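# Wheel the cart through the door into the yellow bay

## Task

Get the utility cart from this room, through the door that closes by itself, into the other room, and leave it parked in the yellow bay with every one of its four wheels fully inside the taped outline (a wheel on the tape does not count). The copy-paper case has to be sitting in the cart's upper tray with no part of it overhanging the tray's edges. The door must be closed when you finish. One robot or both may do the work, but if either robot tips over or is left leaning, the task is failed.

## Robot and tools

Robots: two identical Hello Robot Stretch 4 units, r1 and r2. Each has an omni-wheel base, a lift that slides up a mast, and one arm that telescopes forward with a wrist (yaw, pitch, roll) and a two-finger gripper. Each is about 1.6 m tall, and its base edge is no more than 0.23 m from the base centre. Each one reports in its own frames, so only the camera images, lidar_m and wrist_depth_mm reveal where one robot is relative to the other.

Frames: the base frame sits on the floor under the base centre, with x ahead, y to the left and z up, in metres. hand_pose, a point between the open fingertips, is given in this frame and may be slightly wrong. The odometry frame is where the base frame was when the scene began. base_odometry counts wheel rotation only, so slipping shows up as travel. Its heading is in radians, left positive, from -3.142 to 3.142.

move: this is one action. It takes optional r1 and r2 objects, plus cameras and blocking. blocking must always be false. The call returns in about half a second while the motion continues. A robot not named keeps whatever it was already doing.
- base: a relative offset from where the base last reported itself. It is not a pose. translate_m is metres straight ahead (negative is backward). strafe_m is metres sideways (left positive). Each ranges from -2 to 2, and the two may be combined into one straight diagonal drive. rotate_rad is a turn on the spot in radians, counter-clockwise positive, from -3.2 to 3.2. It cannot be combined with the others.
- joints: absolute targets by name. lift_m is 0 to 1.2 m. arm_m is 0 to 0.55 m of extension. wrist_yaw_rad runs -1.134 to 4.276: 0 is straight ahead, left is positive, about 3.14 is folded back, and above 3.4 it may hit the arm. wrist_pitch_rad runs -1.117 to 4.259: 0 is level and 1.57 points down. wrist_roll_rad has the same range, with clockwise positive seen from behind the gripper. gripper_m is the fingertip gap, -0.038 to 0.141 m, with a fixed error of up to 0.015. Targets past a limit are clipped, and the result reports it.
- pace: "slow", "default", "fast" or "max". speeds: per-joint top speed in place of pace, not available for the gripper. A lift held high slows the base.
- contact_limits: from 0 (lightest) to 1, for arm_m, lift_m, translate_m, strafe_m and rotate_rad. Put each one next to its own command. The default is 0.5. A base limit stays in force until a later action that names base.
- end_of_arm: "enable_torque", sent alone, re-powers a wrist or gripper motor that has shut off.
- cameras: a list from r1_/r2_ head_camera, head_left_camera, head_right_camera, wrist_camera, or "all". [] gives none. An unknown name makes the call invalid.
An action cannot run longer than about 14 s.

wait(seconds 0 to 10, cameras) lets the simulation run and then returns the state and images. It returns early once a commanded robot comes to rest. stop(cameras) brakes every running motion and also re-locks any slack wheels. zoom_image(camera, region [x0,y0,x1,y1] in pixels, at most 504x504) enlarges part of the latest image from that camera. finished_scene(scene, done) ends the scene. Set done true only if the goal truly holds, and keep in mind it must still hold once the robots are gone.

Reading results: the "move" line shows, per robot, "done" or its worst status. "earlier move" (from wait(0)) reports how earlier motions are going. Robots shown "as last shown" were not commanded, and their lines repeat old values. Status words: moving, done, off_target (stopped short and may still be pushing), contact_stop (blocked and now slack), time_out, limit_stop_at_own_body, limit_stop_at_tilt (lean above 6 degrees; the robot goes slack until it levels), and torque_fault. on_its_own lists things that happened without your command, such as slack joints or drifting tilt. lidar_m gives 12 distances in 30-degree sectors: the 1st is straight ahead, then counter-clockwise (4th left, 7th behind, 10th right). "-" means nothing was seen, or something closer than 0.25 m. wrist_depth_mm is a 7x7 grid of depths in mm, from 100 to 2000. base_tilt is in degrees, with forward/right positive. If turned_by_wheels and turned_by_imu drift apart by more than about 0.1 rad, the base hit something or slipped. motor_effort is a percentage, with the peak shown in brackets. servo_current is in mA.

Ordering: calls in one reply run in sequence. If a move or wait is refused, or an unplanned stop happens during it, the remaining moves, waits and finished_scene in that reply are skipped. Simulated time keeps running while you reason, so active motions carry on in the meantime.

Gripping: close to well under the object's width (more than 0.015 below, about 0.06 below for a firm hold). To close behind a handle or bar, use -0.02 or lower. A successful squeeze shows as a rise in the gripper's servo_current.

Things to avoid:
- robots bumping or pressing into each other, which fails the scene; no field reports contact between them;
- carrying one load with both robots, since their travel can differ by about 3 cm per metre and the mismatch can tip them;
- turning or braking with more than 1 kg held and arm_m above 0.2, or pushing hard with the gripper raised;
- self-collision: the gripper over the base with a low lift, the wrist tilted up and rolled, or yaw+pitch below about -1.1;
- wrist motors overloaded by base moves pressing the gripper into something;
- dropping the paper, slamming the door, and hard impacts.

Each tool is called after "Request:" as a command line: name --argument value for each argument, lists and objects as JSON in quotes; but a table of rows of numbers goes row by row, as --pt "numbers of a row", without its own name.

## Session

Request:
move

Scene clock: 0.00 s.
r1.base_odometry: x=+0.000 y=+0.000 heading=+0.000
r1.turned_by_wheels: +0.000
r1.turned_by_imu: +0.000
r1.base_tilt: forward=-1.6 right=+1.3
r1.lidar_m: 1.92 2.25 3.81 1.93 0.97 0.84 0.83 0.93 0.77 0.76 0.93 1.59
r1.base_status: not commanded
r1.joint_positions: lift_m=+0.127 arm_m=+0.000 wrist_yaw_rad=+3.089 wrist_pitch_rad=+0.002 wrist_roll_rad=+0.000 gripper_m=+0.056
r1.joint_status: not commanded
r1.measured_speeds: all 0
r1.motor_effort: lift_m=+20 arm_m=-4 wheel_0=+0 wheel_1=+1 wheel_2=+1
r1.servo_current: wrist_yaw_rad=39 wrist_pitch_rad=46 wrist_roll_rad=65 gripper_m=39
r1.hand_pose: x=-0.1125 y=+0.1024 z=+0.3046 quat_wxyz=(+0.026, -0.001, +0.000, +1.000) (m; r1's base frame)
r1.wrist_depth_mm: 137 138 - - - - - / 113 139 - - - - - / 117 140 224 - - - - / 137 161 - - - - - / - - - - - - - / - - 191 - 187 - - / 842 759 750 788 788 732 768
r2.base_odometry: x=+0.000 y=+0.000 heading=+0.000
r2.turned_by_wheels: +0.000
r2.turned_by_imu: +0.000
r2.base_tilt: forward=-0.6 right=+0.1
r2.lidar_m: 2.02 1.45 1.40 1.49 2.01 2.22 2.34 3.17 1.60 3.62 2.59 2.46
r2.base_status: not commanded
r2.joint_positions: lift_m=+0.295 arm_m=+0.000 wrist_yaw_rad=+3.133 wrist_pitch_rad=+0.002 wrist_roll_rad=+0.000 gripper_m=+0.056
r2.joint_status: not commanded
r2.measured_speeds: all 0
r2.motor_effort: lift_m=+18 arm_m=-4 wheel_0=+0 wheel_1=-1 wheel_2=+0
r2.servo_current: wrist_yaw_rad=46 wrist_pitch_rad=39 wrist_roll_rad=46 gripper_m=59
r2.hand_pose: x=-0.1167 y=+0.0898 z=+0.4727 quat_wxyz=(+0.004, -0.001, +0.000, +1.000) (m; r2's base frame)
r2.wrist_depth_mm: - 140 - - - - - / - 126 150 - - - - / - 130 185 - - - - / 144 143 272 - - - - / 229 - - - - - - / 226 1576 196 1576 190 1618 1464 / 226 1060 1138 - - 1025 1060
pictures: r1_head_camera, r1_head_left_camera, r1_head_right_camera, r1_wrist_camera, r2_head_camera, r2_head_left_camera, r2_head_right_camera, r2_wrist_camera
Images, in order (width x height): r1_head_camera 420x560, r1_head_left_camera 420x672, r1_head_right_camera 420x672, r1_wrist_camera 616x392, r2_head_camera 420x560, r2_head_left_camera 420x672, r2_head_right_camera 420x672, r2_wrist_camera 616x392.

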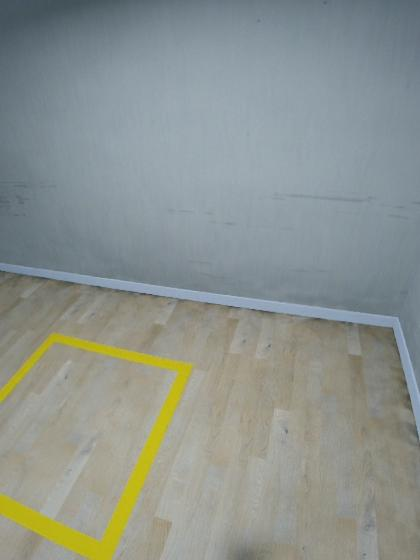

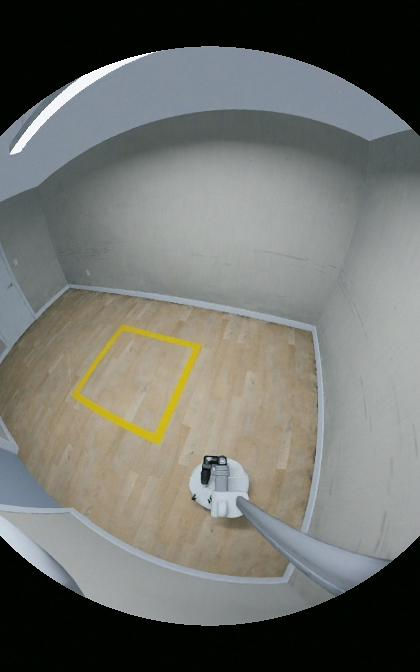

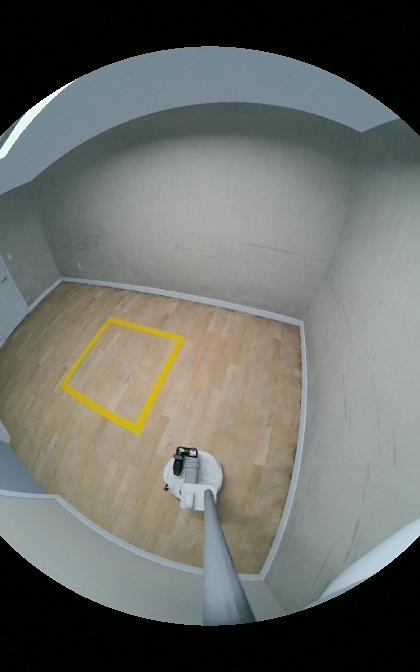

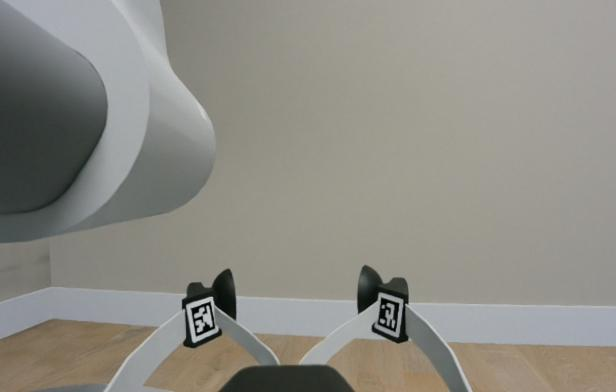

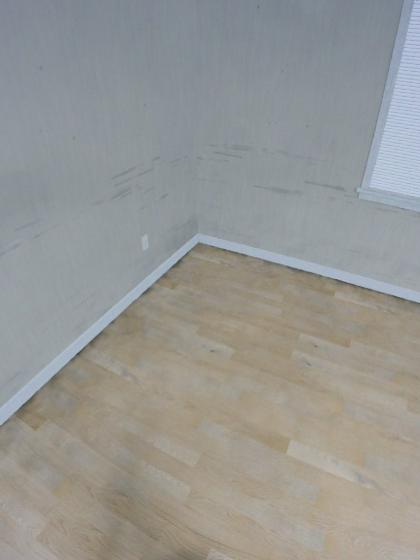

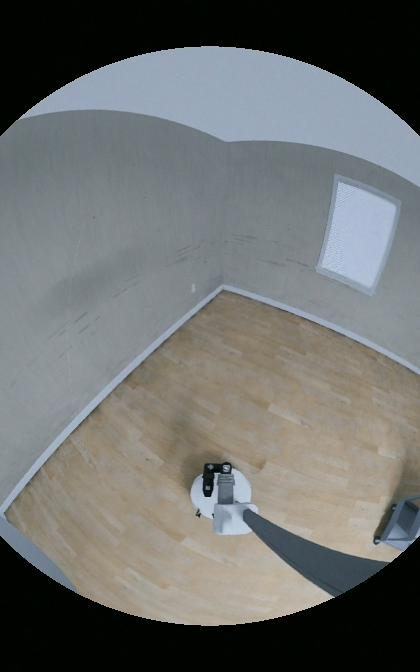

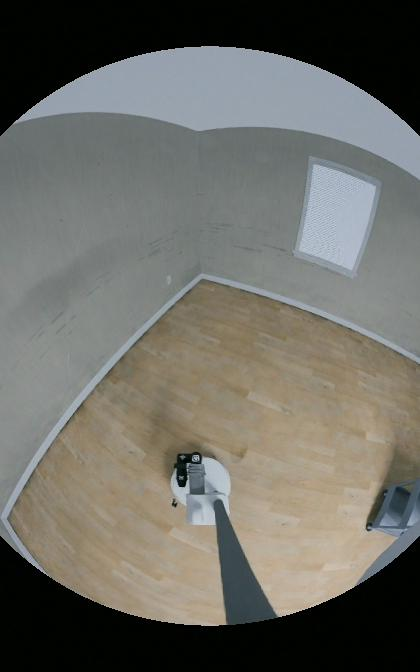

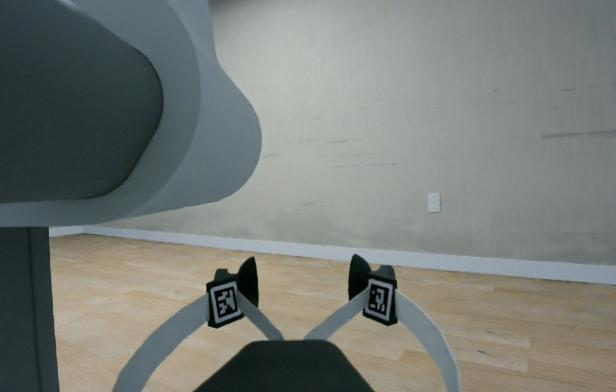

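Request:
move --r1 '{"base":{"rotate_rad":1.2}}' --r2 '{"base":{"rotate_rad":-1.5}}' --blocking false --cameras '[]'

Request:
wait --seconds 3 --cameras '[]'

Request:
wait --seconds 1 --cameras '["r1_head_camera","r1_head_left_camera","r2_head_camera","r2_head_left_camera","r2_head_right_camera"]'

Scene clock: 4.50 s.
move: r1 moving; r2 moving
r1.base_odometry: x=+0.000 y=+0.000 heading=+0.252
r1.turned_by_wheels: +0.252
r1.turned_by_imu: +0.252
r1.base_tilt: forward=-1.6 right=+1.2
r1.lidar_m: 1.98 2.71 3.66 1.25 0.89 0.80 0.87 0.80 0.77 0.82 1.11 1.92
r1.base_status: rotate_rad moving
r1.joint_positions: lift_m=+0.127 arm_m=+0.000 wrist_yaw_rad=+3.089 wrist_pitch_rad=+0.002 wrist_roll_rad=+0.000 gripper_m=+0.056
r1.joint_status: not commanded
r1.measured_speeds: translate_m=-0.001 strafe_m=-0.001 rotate_rad=+0.980 lift_m=+0.000 arm_m=+0.000 wrist_yaw_rad=+0.000 wrist_pitch_rad=+0.000 wrist_roll_rad=+0.000
r1.motor_effort: lift_m=+20(20) arm_m=-4(4) wheel_0=-8(9) wheel_1=-6(9) wheel_2=-7(7)
r1.servo_current: wrist_yaw_rad=59(59) wrist_pitch_rad=39(46) wrist_roll_rad=46(59) gripper_m=39(39)
r1.hand_pose: x=-0.1125 y=+0.1024 z=+0.3046 quat_wxyz=(+0.026, -0.001, +0.000, +1.000) (m; r1's base frame)
r1.wrist_depth_mm: 136 138 - - - - - / 113 139 - - - - - / 114 140 226 - - - - / 137 160 - - - - - / - - - - - - - / - 1060 190 - 187 - - / 778 750 750 798 750 699 732
r2.base_odometry: x=+0.000 y=+0.000 heading=-0.252
r2.turned_by_wheels: -0.252
r2.turned_by_imu: -0.244
r2.base_tilt: forward=-0.7 right=+0.1
r2.lidar_m: 2.52 1.62 1.40 1.40 1.67 2.23 2.24 2.64 1.59 1.63 2.93 2.49
r2.base_status: rotate_rad moving
r2.joint_positions: lift_m=+0.295 arm_m=+0.000 wrist_yaw_rad=+3.133 wrist_pitch_rad=+0.002 wrist_roll_rad=+0.000 gripper_m=+0.056
r2.joint_status: not commanded
r2.measured_speeds: translate_m=+0.000 strafe_m=+0.000 rotate_rad=-0.974 lift_m=+0.000 arm_m=+0.000 wrist_yaw_rad=+0.000 wrist_pitch_rad=+0.000 wrist_roll_rad=+0.000
r2.motor_effort: lift_m=+18(18) arm_m=-4(4) wheel_0=+8(9) wheel_1=+8(10) wheel_2=+9(11)
r2.servo_current: wrist_yaw_rad=33(52) wrist_pitch_rad=39(46) wrist_roll_rad=52(52) gripper_m=39(59)
r2.hand_pose: x=-0.1167 y=+0.0898 z=+0.4727 quat_wxyz=(+0.004, -0.001, +0.000, +1.000) (m; r2's base frame)
r2.wrist_depth_mm: - 141 - - - - - / - 127 150 - - - - / - 130 184 - - - - / 144 143 272 - - - - / 229 - - - - - - / 227 1576 196 1576 190 1661 1464 / 226 1060 1138 - - 1060 1060
pictures: none
No camera images: "cameras" was empty.

Scene clock: 5.83 s.
earlier move: r1 done; r2 moving
r1.base_odometry: x=+0.000 y=+0.000 heading=+1.200
r1.turned_by_wheels: +0.948
r1.turned_by_imu: +0.953
r1.base_tilt: forward=-1.6 right=+1.3
r1.lidar_m: 3.90 1.54 0.93 0.82 0.85 0.82 0.77 0.75 1.00 1.89 1.97 2.45
r1.base_status: done
r1.joint_positions: lift_m=+0.127 arm_m=+0.000 wrist_yaw_rad=+3.089 wrist_pitch_rad=+0.002 wrist_roll_rad=+0.000 gripper_m=+0.056
r1.joint_status: not commanded
r1.measured_speeds: all 0
r1.motor_effort: lift_m=+20(20) arm_m=-4(4) wheel_0=-2(10) wheel_1=-2(9) wheel_2=+0(8)
r1.servo_current: wrist_yaw_rad=65(65) wrist_pitch_rad=39(52) wrist_roll_rad=59(65) gripper_m=39(46)
r1.hand_pose: x=-0.1125 y=+0.1024 z=+0.3046 quat_wxyz=(+0.026, -0.001, +0.000, +1.000) (m; r1's base frame)
r1.wrist_depth_mm: 136 139 - - - - - / 113 139 - - - - - / 117 139 229 - - - - / 137 162 - - - - - / - - - - - - - / - - 191 - 188 - - / 788 163 750 798 778 778 778
r2.base_odometry: x=+0.000 y=+0.000 heading=-1.499
r2.turned_by_wheels: -1.248
r2.turned_by_imu: -1.215
r2.base_tilt: forward=-0.7 right=+0.1
r2.lidar_m: 3.33 2.51 2.48 1.87 1.46 1.39 1.52 2.19 2.22 2.42 3.48 1.60
r2.base_status: rotate_rad moving
r2.joint_positions: lift_m=+0.295 arm_m=+0.000 wrist_yaw_rad=+3.133 wrist_pitch_rad=+0.002 wrist_roll_rad=+0.000 gripper_m=+0.056
r2.joint_status: not commanded
r2.measured_speeds: all 0
r2.motor_effort: lift_m=+18(18) arm_m=-4(4) wheel_0=+0(11) wheel_1=+2(11) wheel_2=+2(11)
r2.servo_current: wrist_yaw_rad=46(59) wrist_pitch_rad=33(46) wrist_roll_rad=46(52) gripper_m=46(59)
r2.hand_pose: x=-0.1167 y=+0.0898 z=+0.4727 quat_wxyz=(+0.004, -0.001, +0.000, +1.000) (m; r2's base frame)
r2.wrist_depth_mm: - 140 - - - - - / - 126 141 - - - - / - 129 184 - - - - / 144 144 265 - - - - / 230 - - - - - - / 227 1576 195 1336 190 - - / 226 1042 1138 - - 1025 1060
wait: 1.33 of 3 s (r1 has come to rest)
pictures: none
No camera images: "cameras" was empty.

Scene clock: 6.00 s.
earlier move: r2 done
r1.base_odometry: x=+0.000 y=+0.000 heading=+1.200
r1.turned_by_wheels: +0.000
r1.turned_by_imu: +0.000
r1.base_tilt: forward=-1.6 right=+1.2
r1.lidar_m: 3.91 1.54 0.92 0.82 0.85 0.86 0.77 0.78 1.01 1.92 1.95 2.50
r1.base_status: done
r1.joint_positions: lift_m=+0.127 arm_m=+0.000 wrist_yaw_rad=+3.089 wrist_pitch_rad=+0.002 wrist_roll_rad=+0.000 gripper_m=+0.056
r1.joint_status: not commanded
r1.measured_speeds: all 0
r1.motor_effort: lift_m=+20(20) arm_m=-4(4) wheel_0=-2(10) wheel_1=-1(9) wheel_2=+0(8)
r1.servo_current: wrist_yaw_rad=52(65) wrist_pitch_rad=39(52) wrist_roll_rad=46(65) gripper_m=39(46)
r1.hand_pose: x=-0.1125 y=+0.1024 z=+0.3046 quat_wxyz=(+0.026, -0.001, +0.000, +1.000) (m; r1's base frame)
r1.wrist_depth_mm: 136 139 - - - - - / 113 139 - - - - - / 118 140 229 - - - - / 137 162 - - - - - / - - - - - - - / - - 190 - 187 - - / 798 163 750 820 788 778 768
r2.base_odometry: x=+0.000 y=+0.000 heading=-1.499
r2.turned_by_wheels: +0.000
r2.turned_by_imu: +0.000
r2.base_tilt: forward=-0.7 right=+0.1
r2.lidar_m: 3.31 2.51 2.48 1.88 1.45 1.40 1.51 2.18 2.22 2.38 3.47 1.62
r2.base_status: done
r2.joint_positions: lift_m=+0.295 arm_m=+0.000 wrist_yaw_rad=+3.133 wrist_pitch_rad=+0.002 wrist_roll_rad=+0.000 gripper_m=+0.056
r2.joint_status: not commanded
r2.measured_speeds: all 0
r2.motor_effort: lift_m=+18(18) arm_m=-4(4) wheel_0=+3(11) wheel_1=+1(11) wheel_2=+2(11)
r2.servo_current: wrist_yaw_rad=39(59) wrist_pitch_rad=39(46) wrist_roll_rad=52(52) gripper_m=46(59)
r2.hand_pose: x=-0.1167 y=+0.0898 z=+0.4727 quat_wxyz=(+0.004, -0.001, +0.000, +1.000) (m; r2's base frame)
r2.wrist_depth_mm: - 140 - - - - - / - 126 142 - - - - / - 129 185 - - - - / 144 144 264 - - - - / 229 - - - - - - / 227 1576 196 1308 190 - - / 227 1060 1138 - - 1042 1060
wait: 0.17 of 1 s (r2 has come to rest)
pictures: r1_head_camera, r1_head_left_camera, r2_head_camera, r2_head_left_camera, r2_head_right_camera
Images, in order (width x height): r1_head_camera 420x560, r1_head_left_camera 420x672, r2_head_camera 420x560, r2_head_left_camera 420x672, r2_head_right_camera 420x672.

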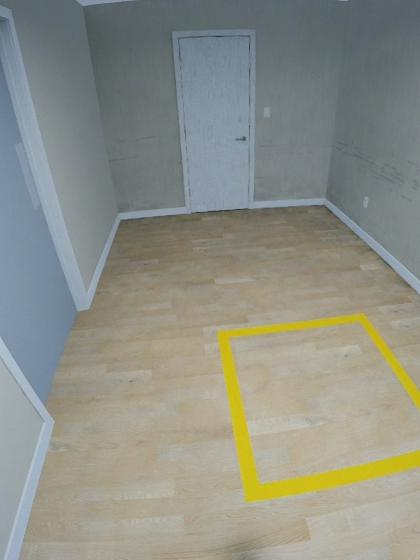

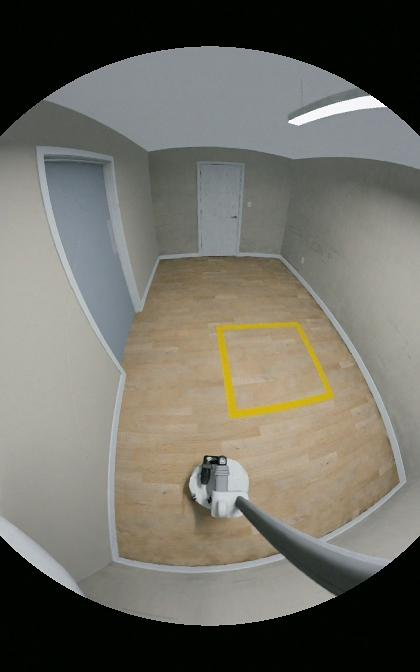

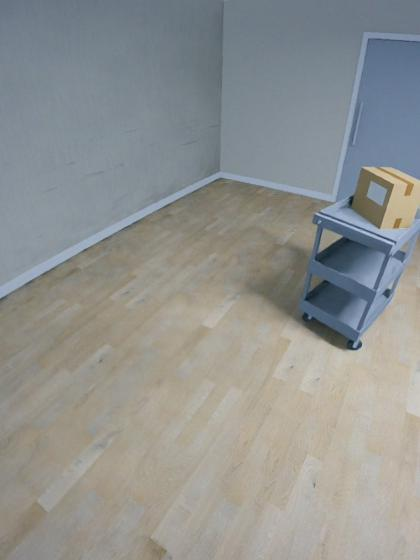

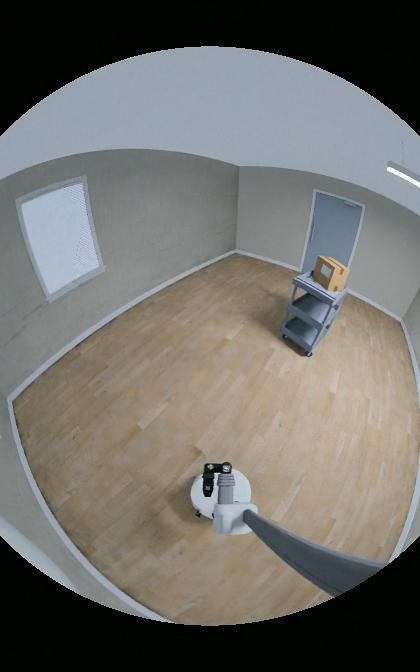

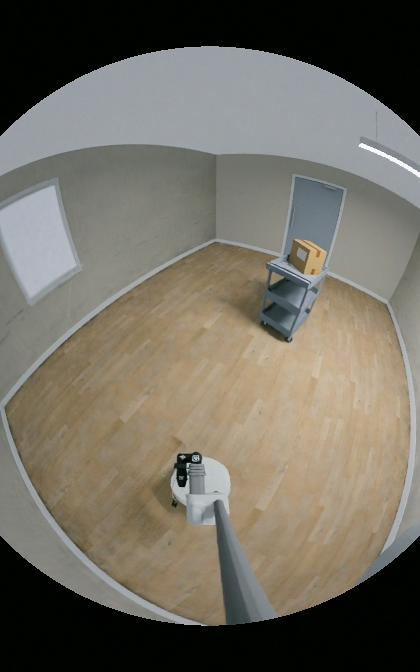

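Request:
move --r1 '{"base":{"rotate_rad":0.9}}' --r2 '{"base":{"rotate_rad":-0.5}}' --blocking false --cameras '[]'

Request:
wait --seconds 2.5 --cameras '[]'

Request:
wait --seconds 1 --cameras '["r1_head_camera","r1_head_left_camera","r2_head_camera"]'

Request:
zoom_image --camera "r2_head_camera" --region '[80, 0, 380, 400]'

Request:
zoom_image --camera "r1_head_camera" --region '[0, 0, 420, 400]'

Scene clock: 16.40 s.
move: r1 moving; r2 moving
r1.base_odometry: x=+0.000 y=+0.000 heading=+1.452
r1.turned_by_wheels: +0.252
r1.turned_by_imu: +0.253
r1.base_tilt: forward=-1.6 right=+1.3
r1.lidar_m: 2.29 1.09 0.86 0.84 0.93 0.77 0.76 0.86 1.35 1.93 2.08 3.14
r1.base_status: rotate_rad moving
r1.joint_positions: lift_m=+0.127 arm_m=+0.000 wrist_yaw_rad=+3.089 wrist_pitch_rad=+0.002 wrist_roll_rad=+0.000 gripper_m=+0.056
r1.joint_status: not commanded
r1.measured_speeds: translate_m=-0.001 strafe_m=-0.001 rotate_rad=+0.981 lift_m=+0.000 arm_m=+0.000 wrist_yaw_rad=+0.000 wrist_pitch_rad=+0.000 wrist_roll_rad=+0.000
r1.motor_effort: lift_m=+20(20) arm_m=-4(4) wheel_0=-8(9) wheel_1=-8(9) wheel_2=-6(7)
r1.servo_current: wrist_yaw_rad=52(52) wrist_pitch_rad=33(46) wrist_roll_rad=46(65) gripper_m=39(46)
r1.hand_pose: x=-0.1125 y=+0.1024 z=+0.3046 quat_wxyz=(+0.026, -0.001, +0.000, +1.000) (m; r1's base frame)
r1.wrist_depth_mm: 136 138 - - - - - / 113 139 - - - - - / 117 140 229 - - - - / 137 162 - - - - - / - - - - - - - / - - 190 - 187 - - / 788 707 741 143 750 768 820
r2.base_odometry: x=+0.000 y=+0.000 heading=-1.752
r2.turned_by_wheels: -0.252
r2.turned_by_imu: -0.244
r2.base_tilt: forward=-0.7 right=+0.1
r2.lidar_m: 1.67 2.81 2.48 2.49 1.60 1.40 1.42 1.76 2.23 2.26 2.78 1.59
r2.base_status: rotate_rad moving
r2.joint_positions: lift_m=+0.295 arm_m=+0.000 wrist_yaw_rad=+3.133 wrist_pitch_rad=+0.002 wrist_roll_rad=+0.000 gripper_m=+0.056
r2.joint_status: not commanded
r2.measured_speeds: translate_m=+0.000 strafe_m=+0.000 rotate_rad=-0.976 lift_m=+0.000 arm_m=+0.000 wrist_yaw_rad=+0.000 wrist_pitch_rad=+0.000 wrist_roll_rad=+0.000
r2.motor_effort: lift_m=+18(18) arm_m=-4(4) wheel_0=+4(10) wheel_1=+8(10) wheel_2=+9(12)
r2.servo_current: wrist_yaw_rad=46(59) wrist_pitch_rad=46(46) wrist_roll_rad=39(59) gripper_m=46(52)
r2.hand_pose: x=-0.1167 y=+0.0898 z=+0.4727 quat_wxyz=(+0.004, -0.001, +0.000, +1.000) (m; r2's base frame)
r2.wrist_depth_mm: - 141 - - - - - / - 126 141 - - - - / - 129 185 - - - - / 144 143 207 - - - - / 230 - - - - - - / 226 1618 195 1336 190 - - / 226 1042 1138 - - 1025 1060
pictures: none
No camera images: "cameras" was empty.

Scene clock: 17.17 s.
earlier move: r1 moving; r2 done
r1.base_odometry: x=+0.000 y=+0.000 heading=+2.094
r1.turned_by_wheels: +0.642
r1.turned_by_imu: +0.646
r1.base_tilt: forward=-1.6 right=+1.3
r1.lidar_m: 1.03 0.84 0.84 0.92 0.77 0.77 0.90 1.53 1.95 2.27 3.76 1.97
r1.base_status: rotate_rad moving
r1.joint_positions: lift_m=+0.127 arm_m=+0.000 wrist_yaw_rad=+3.089 wrist_pitch_rad=+0.002 wrist_roll_rad=+0.000 gripper_m=+0.056
r1.joint_status: not commanded
r1.measured_speeds: translate_m=+0.000 strafe_m=+0.000 rotate_rad=+0.180 lift_m=+0.000 arm_m=+0.000 wrist_yaw_rad=+0.000 wrist_pitch_rad=+0.000 wrist_roll_rad=+0.000
r1.motor_effort: lift_m=+20(20) arm_m=-4(4) wheel_0=-1(10) wheel_1=-3(9) wheel_2=-3(8)
r1.servo_current: wrist_yaw_rad=59(65) wrist_pitch_rad=46(52) wrist_roll_rad=33(65) gripper_m=39(46)
r1.hand_pose: x=-0.1125 y=+0.1024 z=+0.3046 quat_wxyz=(+0.026, -0.001, +0.000, +1.000) (m; r1's base frame)
r1.wrist_depth_mm: 136 139 - - - - - / 113 139 - - - - - / 117 140 229 - - - - / 137 162 - - - - - / 1661 - - - - - - / 1182 1205 192 - 187 - - / 842 759 750 788 741 - -
r2.base_odometry: x=+0.000 y=+0.000 heading=-1.999
r2.turned_by_wheels: -0.247
r2.turned_by_imu: -0.241
r2.base_tilt: forward=-0.7 right=+0.1
r2.lidar_m: 1.62 3.24 2.53 2.50 1.84 1.44 1.39 1.52 2.24 2.24 2.42 3.60
r2.base_status: done
r2.joint_positions: lift_m=+0.295 arm_m=+0.000 wrist_yaw_rad=+3.133 wrist_pitch_rad=+0.002 wrist_roll_rad=+0.000 gripper_m=+0.056
r2.joint_status: not commanded
r2.measured_speeds: all 0
r2.motor_effort: lift_m=+18(18) arm_m=-4(4) wheel_0=+2(10) wheel_1=+3(10) wheel_2=+4(12)
r2.servo_current: wrist_yaw_rad=52(59) wrist_pitch_rad=39(46) wrist_roll_rad=46(59) gripper_m=46(52)
r2.hand_pose: x=-0.1167 y=+0.0898 z=+0.4727 quat_wxyz=(+0.004, -0.001, +0.000, +1.000) (m; r2's base frame)
r2.wrist_depth_mm: - 140 - - - - - / - 126 142 - - - - / - 129 184 - - - - / 144 143 207 - - - - / 220 - - - - - - / 220 1464 191 171 190 - 1336 / 226 1078 1138 - - 1042 1060
wait: 0.77 of 2.5 s (r2 has come to rest)
pictures: none
No camera images: "cameras" was empty.

Scene clock: 17.53 s.
earlier move: r1 done
r1.base_odometry: x=+0.000 y=+0.000 heading=+2.100
r1.turned_by_wheels: +0.005
r1.turned_by_imu: +0.005
r1.base_tilt: forward=-1.6 right=+1.2
r1.lidar_m: 1.01 0.84 0.84 0.94 0.77 0.76 0.89 1.55 1.93 2.24 3.81 1.96
r1.base_status: done
r1.joint_positions: lift_m=+0.127 arm_m=+0.000 wrist_yaw_rad=+3.089 wrist_pitch_rad=+0.002 wrist_roll_rad=+0.000 gripper_m=+0.056
r1.joint_status: not commanded
r1.measured_speeds: all 0
r1.motor_effort: lift_m=+20(20) arm_m=-4(4) wheel_0=-1(10) wheel_1=-2(9) wheel_2=+0(8)
r1.servo_current: wrist_yaw_rad=59(65) wrist_pitch_rad=39(52) wrist_roll_rad=59(65) gripper_m=46(52)
r1.hand_pose: x=-0.1125 y=+0.1024 z=+0.3046 quat_wxyz=(+0.026, -0.001, +0.000, +1.000) (m; r1's base frame)
r1.wrist_depth_mm: 137 139 - - - - - / 113 139 - - - - - / 117 140 229 - - - - / 137 162 - - - - - / 1661 - - - - - - / 1160 1182 192 - 187 - - / 831 750 759 809 750 - -
r2.base_odometry: x=+0.000 y=+0.000 heading=-1.999
r2.turned_by_wheels: +0.000
r2.turned_by_imu: +0.000
r2.base_tilt: forward=-0.7 right=+0.1
r2.lidar_m: 1.61 3.26 2.52 2.50 1.83 1.42 1.39 1.54 2.27 2.22 2.40 3.58
r2.base_status: done
r2.joint_positions: lift_m=+0.295 arm_m=+0.000 wrist_yaw_rad=+3.133 wrist_pitch_rad=+0.002 wrist_roll_rad=+0.000 gripper_m=+0.056
r2.joint_status: not commanded
r2.measured_speeds: all 0
r2.motor_effort: lift_m=+18(18) arm_m=-4(4) wheel_0=+2(10) wheel_1=+3(10) wheel_2=+4(12)
r2.servo_current: wrist_yaw_rad=39(65) wrist_pitch_rad=39(46) wrist_roll_rad=52(59) gripper_m=46(52)
r2.hand_pose: x=-0.1167 y=+0.0898 z=+0.4727 quat_wxyz=(+0.004, -0.001, +0.000, +1.000) (m; r2's base frame)
r2.wrist_depth_mm: - 141 - - - - - / - 126 142 - - - - / - 129 185 - - - - / 144 143 207 - - - - / 219 - - - - - - / 220 1430 193 171 190 - 1281 / 226 1078 1160 - - 1025 1060
wait: 0.37 of 1 s (r1 has come to rest)
pictures: r1_head_camera, r1_head_left_camera, r2_head_camera
Images, in order (width x height): r1_head_camera 420x560, r1_head_left_camera 420x672, r2_head_camera 420x560.

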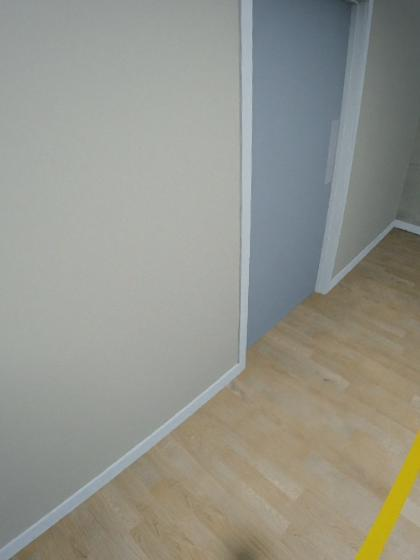

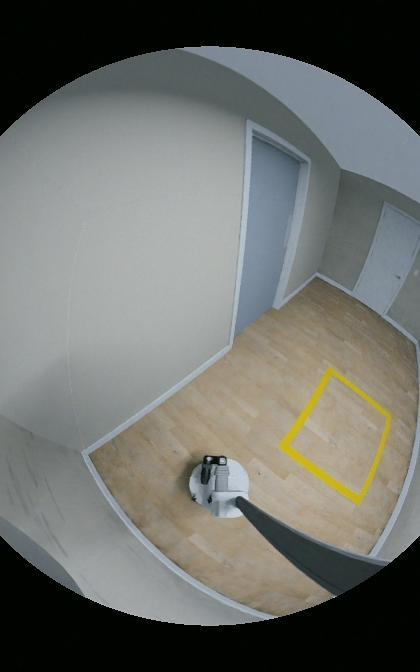

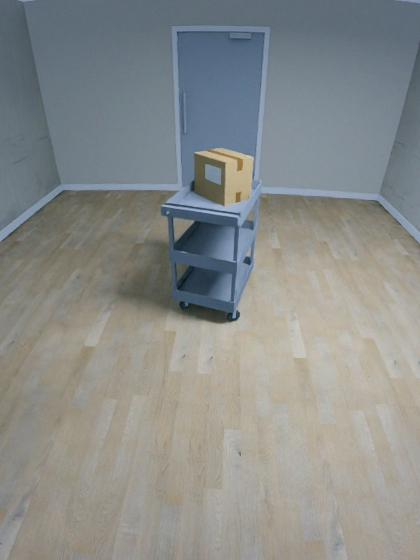

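Scaled by 1.260 from the camera's 420x560 image, which has a finer 1200x1600 frame.

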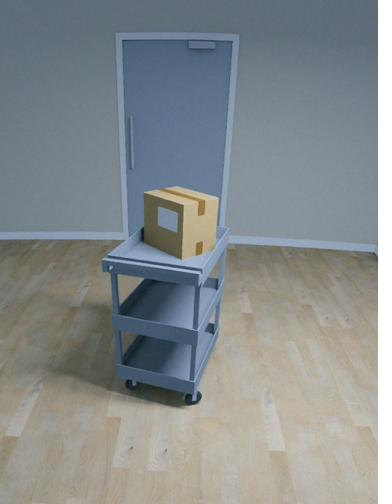

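Scaled by 1.200 from the camera's 420x560 image, which has a finer 600x800 frame.

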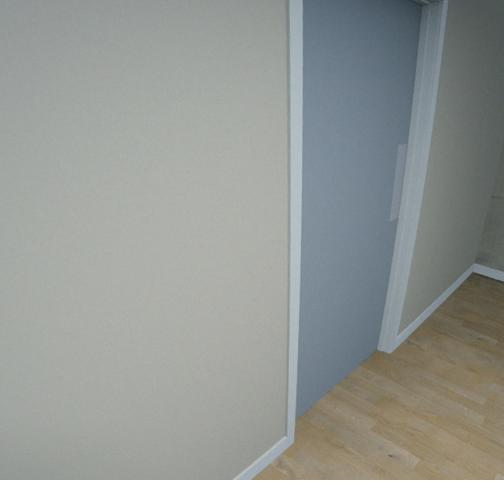

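Request:
move --r2 '{"base":{"translate_m":0.55},"joints":{"lift_m":0.95,"wrist_yaw_rad":0,"wrist_pitch_rad":0.3}}' --blocking false --cameras '[]'

Request:
wait --seconds 4 --cameras '[]'

Request:
wait --seconds 1.5 --cameras '["r2_head_camera","r2_head_left_camera","r2_wrist_camera"]'

Request:
zoom_image --camera "r2_head_camera" --region '[80, 50, 380, 450]'

Scene clock: 39.17 s.
move: r2 moving
r1: as last shown
r1.turned_by_wheels: +0.000
r1.turned_by_imu: +0.000
r1.base_tilt: forward=-1.6 right=+1.3
r1.lidar_m: 1.02 0.83 0.82 0.92 0.76 0.78 0.93 1.59 1.94 2.25 3.80 1.94
r1.motor_effort: lift_m=+20(20) arm_m=-4(4) wheel_0=-1(2) wheel_1=-2(2) wheel_2=+0(0)
r1.servo_current: wrist_yaw_rad=59(65) wrist_pitch_rad=46(46) wrist_roll_rad=39(59) gripper_m=46(46)
r1.wrist_depth_mm: 136 138 - - - - - / 114 139 - - - - - / 118 140 229 - - - - / 137 161 - - - - - / 1708 - - - - - - / 1229 1205 191 - 187 - - / 854 741 759 788 741 - -
r2.base_odometry: x=-0.013 y=-0.028 heading=-1.999
r2.turned_by_wheels: +0.000
r2.turned_by_imu: +0.001
r2.base_tilt: forward=-0.7 right=+0.1
r2.lidar_m: 1.58 3.26 2.53 2.48 1.86 1.46 1.44 1.57 2.28 2.23 2.40 3.57
r2.base_status: translate_m moving
r2.joint_positions: lift_m=+0.333 arm_m=+0.000 wrist_yaw_rad=+2.570 wrist_pitch_rad=+0.298 wrist_roll_rad=+0.000 gripper_m=+0.056
r2.joint_status: lift_m moving; wrist_yaw_rad moving; wrist_pitch_rad moving
r2.measured_speeds: translate_m=+0.121 strafe_m=-0.001 rotate_rad=+0.002 lift_m=+0.146 arm_m=+0.000 wrist_yaw_rad=-1.734 wrist_pitch_rad=+0.050 wrist_roll_rad=+0.000
r2.motor_effort: lift_m=+23(26) arm_m=-4(4) wheel_0=+3(11) wheel_1=+8(8) wheel_2=-12(13)
r2.servo_current: wrist_yaw_rad=65(117) wrist_pitch_rad=13(104) wrist_roll_rad=39(52) gripper_m=52(52)
r2.hand_pose: x=-0.0137 y=+0.2226 z=+0.4262 quat_wxyz=(+0.279, -0.142, +0.042, +0.949) (m; r2's base frame)
r2.wrist_depth_mm: - - - - - - - / - - - - - - - / - - - - - - - / - - 1537 1499 1618 1618 1576 / 1182 1205 1160 1160 1160 1118 1098 / 904 891 196 878 190 904 854 / 750 707 723 - - 691 699
pictures: none
No camera images: "cameras" was empty.

Scene clock: 42.13 s.
earlier move: r2 done
r1.base_odometry: x=+0.000 y=+0.000 heading=+2.100
r1.turned_by_wheels: +0.000
r1.turned_by_imu: +0.000
r1.base_tilt: forward=-1.6 right=+1.3
r1.lidar_m: 1.00 0.86 0.84 0.91 0.77 0.77 0.90 1.58 1.96 2.25 3.79 1.95
r1.base_status: not commanded
r1.joint_positions: lift_m=+0.127 arm_m=+0.000 wrist_yaw_rad=+3.089 wrist_pitch_rad=+0.002 wrist_roll_rad=+0.000 gripper_m=+0.056
r1.joint_status: not commanded
r1.measured_speeds: all 0
r1.motor_effort: lift_m=+20(20) arm_m=-4(4) wheel_0=-1(2) wheel_1=-1(2) wheel_2=+0(0)
r1.servo_current: wrist_yaw_rad=39(65) wrist_pitch_rad=39(52) wrist_roll_rad=65(78) gripper_m=39(52)
r1.hand_pose: x=-0.1125 y=+0.1024 z=+0.3046 quat_wxyz=(+0.026, -0.001, +0.000, +1.000) (m; r1's base frame)
r1.wrist_depth_mm: 136 138 - - - - - / 113 139 - - - - - / 118 139 228 - - - - / 137 162 - - - - - / 1708 - - - - - - / 1182 1182 192 - 188 - - / 854 741 759 788 750 - -
r2.base_odometry: x=-0.228 y=-0.500 heading=-1.999
r2.turned_by_wheels: +0.000
r2.turned_by_imu: +0.001
r2.base_tilt: forward=-0.7 right=+0.1
r2.lidar_m: 1.06 3.18 2.50 2.40 2.56 2.02 1.96 2.11 2.34 2.28 2.49 1.49
r2.base_status: done
r2.joint_positions: lift_m=+0.950 arm_m=+0.000 wrist_yaw_rad=+0.003 wrist_pitch_rad=+0.299 wrist_roll_rad=+0.000 gripper_m=+0.056
r2.joint_status: all done
r2.measured_speeds: all 0
r2.motor_effort: lift_m=+21(26) arm_m=-4(4) wheel_0=+2(11) wheel_1=+4(8) wheel_2=-2(14)
r2.servo_current: wrist_yaw_rad=52(130) wrist_pitch_rad=46(104) wrist_roll_rad=46(65) gripper_m=46(59)
r2.hand_pose: x=+0.4468 y=-0.0866 z=+1.0431 quat_wxyz=(+0.989, +0.000, +0.149, +0.001) (m; r2's base frame)
r2.wrist_depth_mm: - - - - - - - / - - - - - - - / - - - 1281 1182 - - / - - - 1229 1255 - - / - - - - 1576 - - / 1863 1921 196 171 190 1808 1808 / 1576 1537 1576 - - 1499 1499
wait: 2.97 of 4 s (r2 has come to rest)
pictures: none
No camera images: "cameras" was empty.

Scene clock: 43.63 s.
r1.base_odometry: x=+0.000 y=+0.000 heading=+2.100
r1.turned_by_wheels: +0.000
r1.turned_by_imu: +0.000
r1.base_tilt: forward=-1.6 right=+1.3
r1.lidar_m: 0.99 0.83 0.82 0.90 0.78 0.76 0.90 1.59 1.95 2.24 3.81 1.96
r1.base_status: not commanded
r1.joint_positions: lift_m=+0.127 arm_m=+0.000 wrist_yaw_rad=+3.089 wrist_pitch_rad=+0.002 wrist_roll_rad=+0.000 gripper_m=+0.056
r1.joint_status: not commanded
r1.measured_speeds: all 0
r1.motor_effort: lift_m=+20(20) arm_m=-4(4) wheel_0=-1(2) wheel_1=-1(2) wheel_2=+0(0)
r1.servo_current: wrist_yaw_rad=52(65) wrist_pitch_rad=33(52) wrist_roll_rad=46(78) gripper_m=39(52)
r1.hand_pose: x=-0.1125 y=+0.1024 z=+0.3046 quat_wxyz=(+0.026, -0.001, +0.000, +1.000) (m; r1's base frame)
r1.wrist_depth_mm: 136 139 - - - - - / 113 139 - - - - - / 118 139 229 - - - - / 137 162 - - - - - / 1618 - - - - - - / 1182 1205 192 - 187 - - / 842 750 759 809 750 - -
r2.base_odometry: x=-0.228 y=-0.500 heading=-1.999
r2.turned_by_wheels: +0.000
r2.turned_by_imu: +0.000
r2.base_tilt: forward=-0.7 right=+0.0
r2.lidar_m: 1.08 3.14 2.52 2.44 2.55 1.99 1.95 2.12 2.34 2.28 2.47 1.47
r2.base_status: done
r2.joint_positions: lift_m=+0.950 arm_m=+0.000 wrist_yaw_rad=+0.003 wrist_pitch_rad=+0.299 wrist_roll_rad=+0.000 gripper_m=+0.056
r2.joint_status: all done
r2.measured_speeds: all 0
r2.motor_effort: lift_m=+21(26) arm_m=-4(4) wheel_0=+1(11) wheel_1=+3(8) wheel_2=-2(14)
r2.servo_current: wrist_yaw_rad=46(130) wrist_pitch_rad=39(104) wrist_roll_rad=46(65) gripper_m=52(59)
r2.hand_pose: x=+0.4468 y=-0.0866 z=+1.0431 quat_wxyz=(+0.989, +0.000, +0.149, +0.001) (m; r2's base frame)
r2.wrist_depth_mm: - - - - - - - / - - - - - - - / - - - 1255 1182 - - / - - - 1255 1281 - - / - - - - 1576 - - / 1863 1863 196 171 190 1863 1808 / 1537 1499 1576 - - 1537 1464
wait: 1.50 s; at rest by 0.27 s
pictures: r2_head_camera, r2_head_left_camera, r2_wrist_camera
Images, in order (width x height): r2_head_camera 420x560, r2_head_left_camera 420x672, r2_wrist_camera 616x392.

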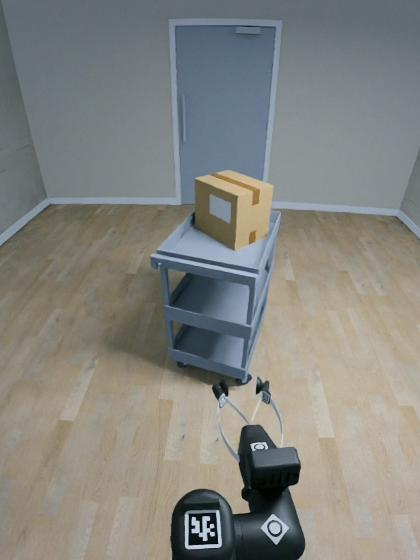

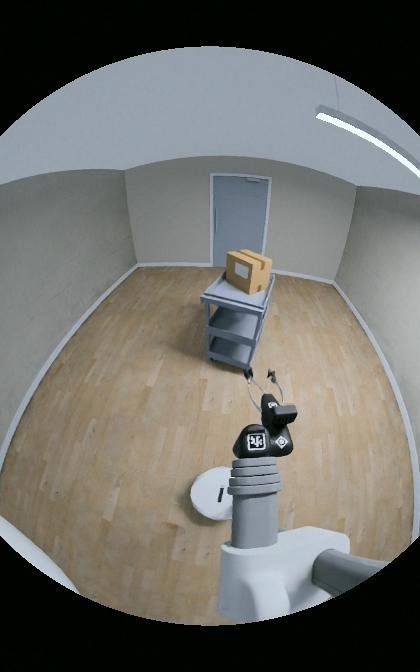

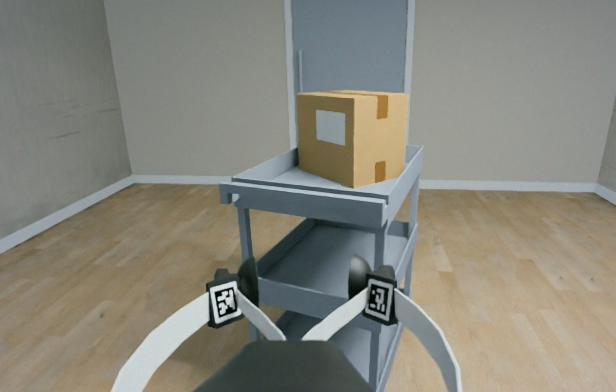

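Scaled by 1.260 from the camera's 420x560 image, which has a finer 1200x1600 frame.

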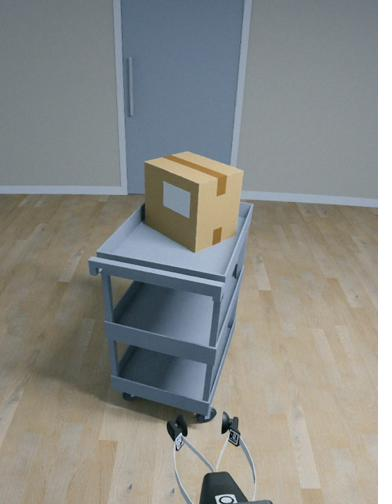

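Request:
move --r2 '{"base":{"translate_m":0.2},"joints":{"lift_m":0.72,"wrist_pitch_rad":0,"wrist_roll_rad":1.57,"gripper_m":0.12}}' --blocking false --cameras '[]'

Request:
wait --seconds 3 --cameras '["r2_head_camera","r2_wrist_camera","r2_head_left_camera"]'

Request:
zoom_image --camera "r2_head_camera" --region '[80, 150, 380, 550]'

Scene clock: 61.13 s.
move: r2 moving
r1: as last shown
r1.base_tilt: forward=-1.6 right=+1.2
r1.lidar_m: 1.01 0.81 0.84 0.93 0.76 0.77 0.90 1.57 1.95 2.24 3.82 1.96
r1.motor_effort: lift_m=+20(20) arm_m=-4(4) wheel_0=-1(2) wheel_1=-2(2) wheel_2=+0(0)
r1.servo_current: wrist_yaw_rad=59(59) wrist_pitch_rad=52(52) wrist_roll_rad=52(72) gripper_m=46(46)
r1.wrist_depth_mm: 137 139 - - - - - / 113 139 - - - - - / 118 140 229 - - - - / 137 161 - - - - - / 1708 - - - - - - / 1182 1205 192 - 187 - - / 842 750 750 809 741 - -
r2.base_odometry: x=-0.241 y=-0.529 heading=-1.998
r2.turned_by_wheels: +0.000
r2.turned_by_imu: +0.001
r2.base_tilt: forward=-0.7 right=+0.0
r2.lidar_m: 1.04 3.17 2.49 2.42 2.59 2.02 1.98 2.16 2.33 2.28 2.45 1.41
r2.base_status: translate_m moving
r2.joint_positions: lift_m=+0.912 arm_m=+0.000 wrist_yaw_rad=+0.003 wrist_pitch_rad=+0.009 wrist_roll_rad=+0.589 gripper_m=+0.075
r2.joint_status: lift_m moving; wrist_pitch_rad moving; wrist_roll_rad moving; gripper_m moving
r2.measured_speeds: translate_m=+0.121 strafe_m=-0.001 rotate_rad=+0.000 lift_m=-0.146 arm_m=+0.000 wrist_yaw_rad=-0.001 wrist_pitch_rad=-0.047 wrist_roll_rad=+1.820
r2.motor_effort: lift_m=+15(19) arm_m=-4(4) wheel_0=+9(11) wheel_1=+8(8) wheel_2=-12(13)
r2.servo_current: wrist_yaw_rad=52(59) wrist_pitch_rad=72(169) wrist_roll_rad=85(124) gripper_m=104(104)
r2.hand_pose: x=+0.4595 y=-0.0866 z=+1.0881 quat_wxyz=(+0.957, +0.290, +0.005, +0.000) (m; r2's base frame)
r2.wrist_depth_mm: - - - - - - - / - - - - - - - / - - - - - - - / - - - - 1182 - - / - - - - 1138 - - / - - 191 946 188 1863 1708 / - - - - - 866 1430
pictures: none
No camera images: "cameras" was empty.

Scene clock: 62.70 s.
earlier move: r2 done
r1.base_odometry: x=+0.000 y=+0.000 heading=+2.100
r1.turned_by_wheels: +0.000
r1.turned_by_imu: +0.000
r1.base_tilt: forward=-1.6 right=+1.3
r1.lidar_m: 1.01 0.85 0.85 0.92 0.76 0.76 0.92 1.55 1.95 2.26 3.81 1.92
r1.base_status: not commanded
r1.joint_positions: lift_m=+0.127 arm_m=+0.000 wrist_yaw_rad=+3.089 wrist_pitch_rad=+0.002 wrist_roll_rad=+0.000 gripper_m=+0.056
r1.joint_status: not commanded
r1.measured_speeds: all 0
r1.motor_effort: lift_m=+20(20) arm_m=-4(4) wheel_0=-1(2) wheel_1=-1(2) wheel_2=+0(0)
r1.servo_current: wrist_yaw_rad=59(65) wrist_pitch_rad=39(52) wrist_roll_rad=39(72) gripper_m=39(52)
r1.hand_pose: x=-0.1125 y=+0.1024 z=+0.3046 quat_wxyz=(+0.026, -0.001, +0.000, +1.000) (m; r1's base frame)
r1.wrist_depth_mm: 136 139 - - - - - / 113 139 - - - - - / 118 140 229 - - - - / 137 162 - - - - - / 1618 - - - - - - / 1205 1229 192 - 187 - - / 842 759 741 798 750 - -
r2.base_odometry: x=-0.311 y=-0.682 heading=-1.998
r2.turned_by_wheels: +0.000
r2.turned_by_imu: +0.000
r2.base_tilt: forward=-0.7 right=+0.1
r2.lidar_m: 0.85 3.18 2.48 2.39 2.63 2.18 2.15 2.29 2.34 2.30 2.49 0.89
r2.base_status: done
r2.joint_positions: lift_m=+0.720 arm_m=+0.000 wrist_yaw_rad=+0.003 wrist_pitch_rad=+0.008 wrist_roll_rad=+1.568 gripper_m=+0.120
r2.joint_status: all done
r2.measured_speeds: all 0
r2.motor_effort: lift_m=+14(19) arm_m=-4(4) wheel_0=+4(11) wheel_1=+3(9) wheel_2=-3(13)
r2.servo_current: wrist_yaw_rad=46(59) wrist_pitch_rad=59(169) wrist_roll_rad=39(124) gripper_m=52(124)
r2.hand_pose: x=+0.4595 y=-0.0866 z=+0.8962 quat_wxyz=(+0.708, +0.706, +0.004, -0.002) (m; r2's base frame)
r2.wrist_depth_mm: - - - - - 1708 1229 / - - - - - 1661 1160 / - - - 946 1281 683 - / - - - 976 1366 723 - / - - - - - 788 - / - - 198 798 200 1464 1229 / - - - - - 1756 1255
wait: 1.57 of 3 s (r2 has come to rest)
pictures: r2_head_camera, r2_head_left_camera, r2_wrist_camera
Images, in order (width x height): r2_head_camera 420x560, r2_head_left_camera 420x672, r2_wrist_camera 616x392.

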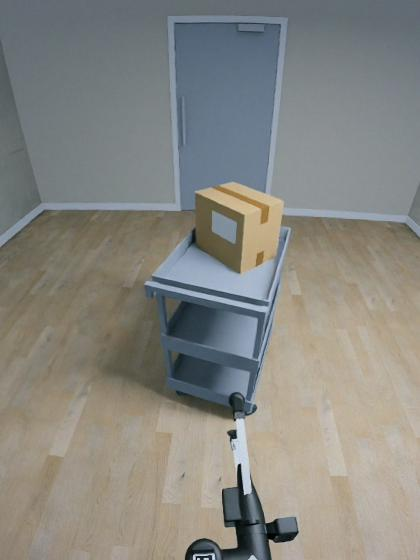

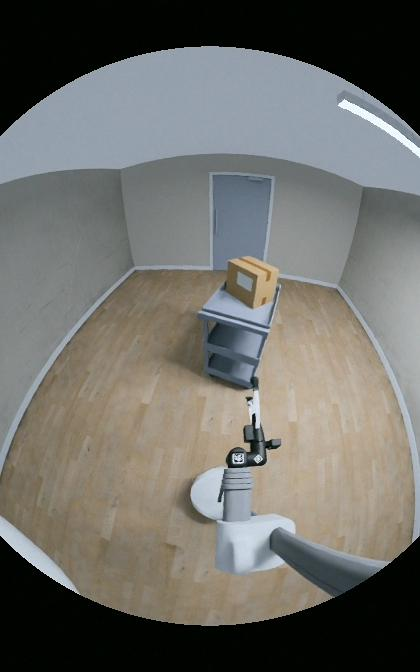

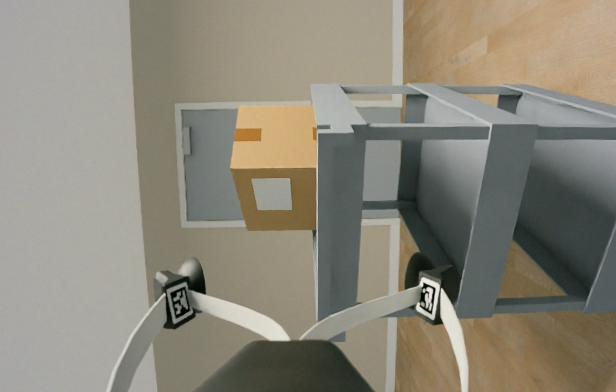

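Scaled by 1.260 from the camera's 420x560 image, which has a finer 1200x1600 frame.

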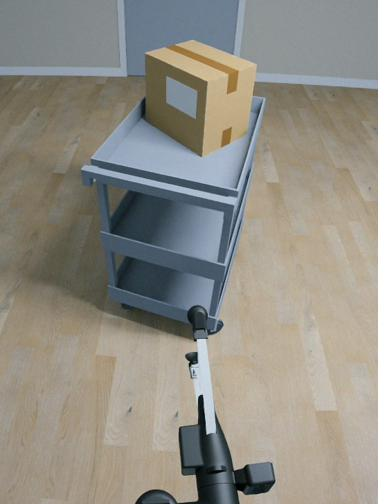

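Request:
zoom_image --camera "r2_wrist_camera" --region '[230, 70, 430, 370]'

Request:
zoom_image --camera "r2_head_camera" --region '[130, 170, 310, 410]'

Scaled by 1.680.

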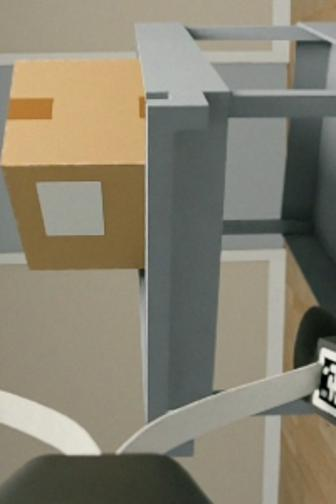

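Scaled by 2.100 from the camera's 420x560 image, which has a finer 1200x1600 frame.

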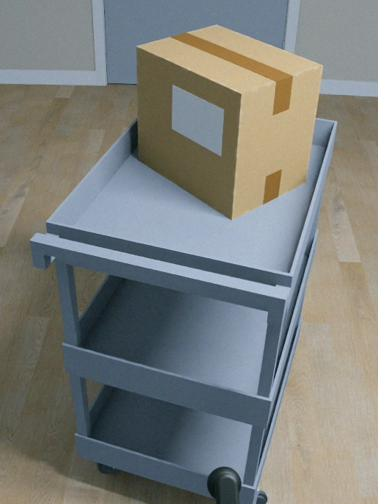

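Request:
move --r2 '{"base":{"translate_m":0.25},"joints":{"lift_m":0.66},"pace":"slow"}' --blocking false --cameras '[]'

Request:
wait --seconds 5 --cameras '["r2_head_camera","r2_wrist_camera"]'

Request:
zoom_image --camera "r2_head_camera" --region '[100, 200, 310, 480]'

Scene clock: 81.17 s.
move: r2 moving
r1: as last shown
r1.lidar_m: 1.01 0.84 0.83 0.90 0.78 0.77 0.93 1.57 1.94 2.25 3.81 1.98
r1.motor_effort: lift_m=+20(20) arm_m=-4(4) wheel_0=-1(2) wheel_1=-2(2) wheel_2=+0(0)
r1.servo_current: wrist_yaw_rad=52(59) wrist_pitch_rad=39(52) wrist_roll_rad=33(59) gripper_m=39(46)
r1.wrist_depth_mm: 136 139 - - - - - / 113 139 - - - - - / 118 140 229 - - - - / 137 161 - - - - - / 1661 - - - - - - / 1160 1205 193 - 187 - - / 842 741 750 809 750 - -
r2.base_odometry: x=-0.316 y=-0.694 heading=-1.998
r2.turned_by_wheels: +0.000
r2.turned_by_imu: +0.001
r2.base_tilt: forward=-0.7 right=+0.1
r2.lidar_m: 0.86 3.17 2.50 2.40 2.63 2.22 2.17 2.33 2.35 2.29 2.45 0.89
r2.base_status: translate_m moving
r2.joint_positions: lift_m=+0.695 arm_m=+0.000 wrist_yaw_rad=+0.003 wrist_pitch_rad=+0.008 wrist_roll_rad=+1.568 gripper_m=+0.120
r2.joint_status: lift_m moving
r2.measured_speeds: translate_m=+0.049 strafe_m=+0.000 rotate_rad=+0.001 lift_m=-0.097 arm_m=+0.000 wrist_yaw_rad=+0.000 wrist_pitch_rad=+0.000 wrist_roll_rad=+0.000
r2.motor_effort: lift_m=+13(15) arm_m=-4(4) wheel_0=-1(10) wheel_1=+6(7) wheel_2=-10(11)
r2.servo_current: wrist_yaw_rad=52(59) wrist_pitch_rad=46(59) wrist_roll_rad=52(52) gripper_m=46(52)
r2.hand_pose: x=+0.4595 y=-0.0866 z=+0.8710 quat_wxyz=(+0.708, +0.706, +0.004, -0.002) (m; r2's base frame)
r2.wrist_depth_mm: - - - - - 1756 1182 / - - - - - 1499 1138 / - - - 931 - 668 - / - - - 946 - 699 - / - - - 1138 - 759 - / - - 198 778 213 1464 1229 / - - - - - 1756 1182
pictures: none
No camera images: "cameras" was empty.

Scene clock: 84.43 s.
earlier move: r2 done
r1.base_odometry: x=+0.000 y=+0.000 heading=+2.100
r1.turned_by_wheels: +0.000
r1.turned_by_imu: +0.000
r1.base_tilt: forward=-1.6 right=+1.3
r1.lidar_m: 0.99 0.85 0.83 0.90 0.78 0.77 0.92 1.55 1.93 2.23 3.80 1.97
r1.base_status: not commanded
r1.joint_positions: lift_m=+0.127 arm_m=+0.000 wrist_yaw_rad=+3.089 wrist_pitch_rad=+0.002 wrist_roll_rad=+0.000 gripper_m=+0.056
r1.joint_status: not commanded
r1.measured_speeds: all 0
r1.motor_effort: lift_m=+20(20) arm_m=-4(4) wheel_0=-2(2) wheel_1=-1(2) wheel_2=+0(0)
r1.servo_current: wrist_yaw_rad=52(65) wrist_pitch_rad=33(52) wrist_roll_rad=33(72) gripper_m=39(46)
r1.hand_pose: x=-0.1125 y=+0.1024 z=+0.3046 quat_wxyz=(+0.026, -0.001, +0.000, +1.000) (m; r1's base frame)
r1.wrist_depth_mm: 136 139 - - - - - / 113 139 - - - - - / 117 140 229 - - - - / 137 161 - - - - - / 1661 - - - - - - / 1205 1229 192 - 187 - - / 831 750 759 809 741 - -
r2.base_odometry: x=-0.414 y=-0.909 heading=-1.998
r2.turned_by_wheels: +0.000
r2.turned_by_imu: +0.000
r2.base_tilt: forward=-0.7 right=+0.1
r2.lidar_m: 0.65 3.08 2.46 2.39 2.58 2.42 2.39 2.62 2.37 2.33 2.54 0.64
r2.base_status: done
r2.joint_positions: lift_m=+0.660 arm_m=+0.000 wrist_yaw_rad=+0.003 wrist_pitch_rad=+0.008 wrist_roll_rad=+1.568 gripper_m=+0.120
r2.joint_status: all done
r2.measured_speeds: all 0
r2.motor_effort: lift_m=+14(17) arm_m=-4(4) wheel_0=+3(10) wheel_1=+4(7) wheel_2=-5(11)
r2.servo_current: wrist_yaw_rad=52(65) wrist_pitch_rad=52(59) wrist_roll_rad=59(59) gripper_m=52(59)
r2.hand_pose: x=+0.4595 y=-0.0866 z=+0.8362 quat_wxyz=(+0.708, +0.706, +0.004, -0.002) (m; r2's base frame)
r2.wrist_depth_mm: - - - - - 1576 1138 / - - 809 455 427 427 433 / - - 707 436 - - 439 / - - 759 459 - - 469 / - - - 500 - - 500 / - - 198 459 215 544 1060 / - - - - - 591 1098
wait: 3.27 of 5 s (r2 has come to rest)
pictures: r2_head_camera, r2_wrist_camera
Images, in order (width x height): r2_head_camera 420x560, r2_wrist_camera 616x392.

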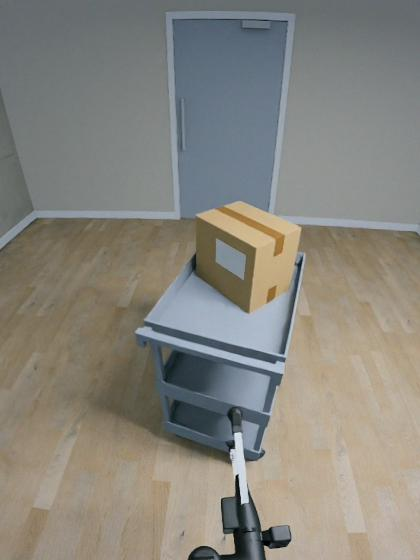

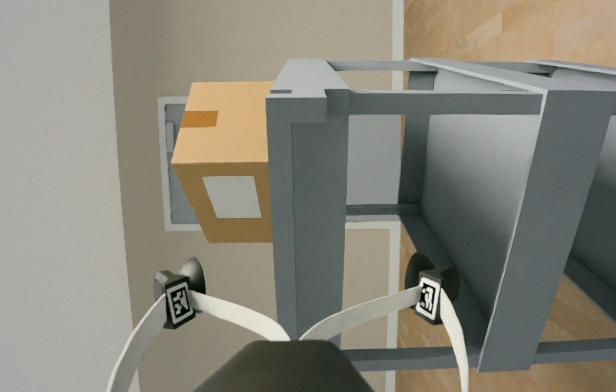

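Scaled by 1.800 from the camera's 420x560 image, which has a finer 1200x1600 frame.

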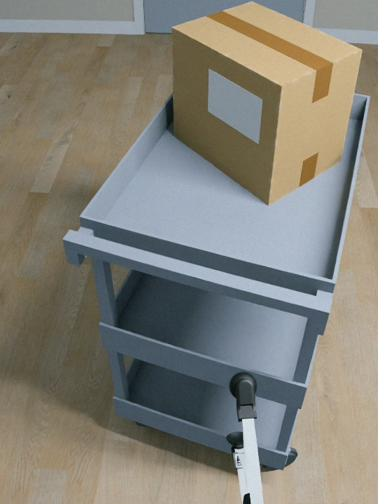

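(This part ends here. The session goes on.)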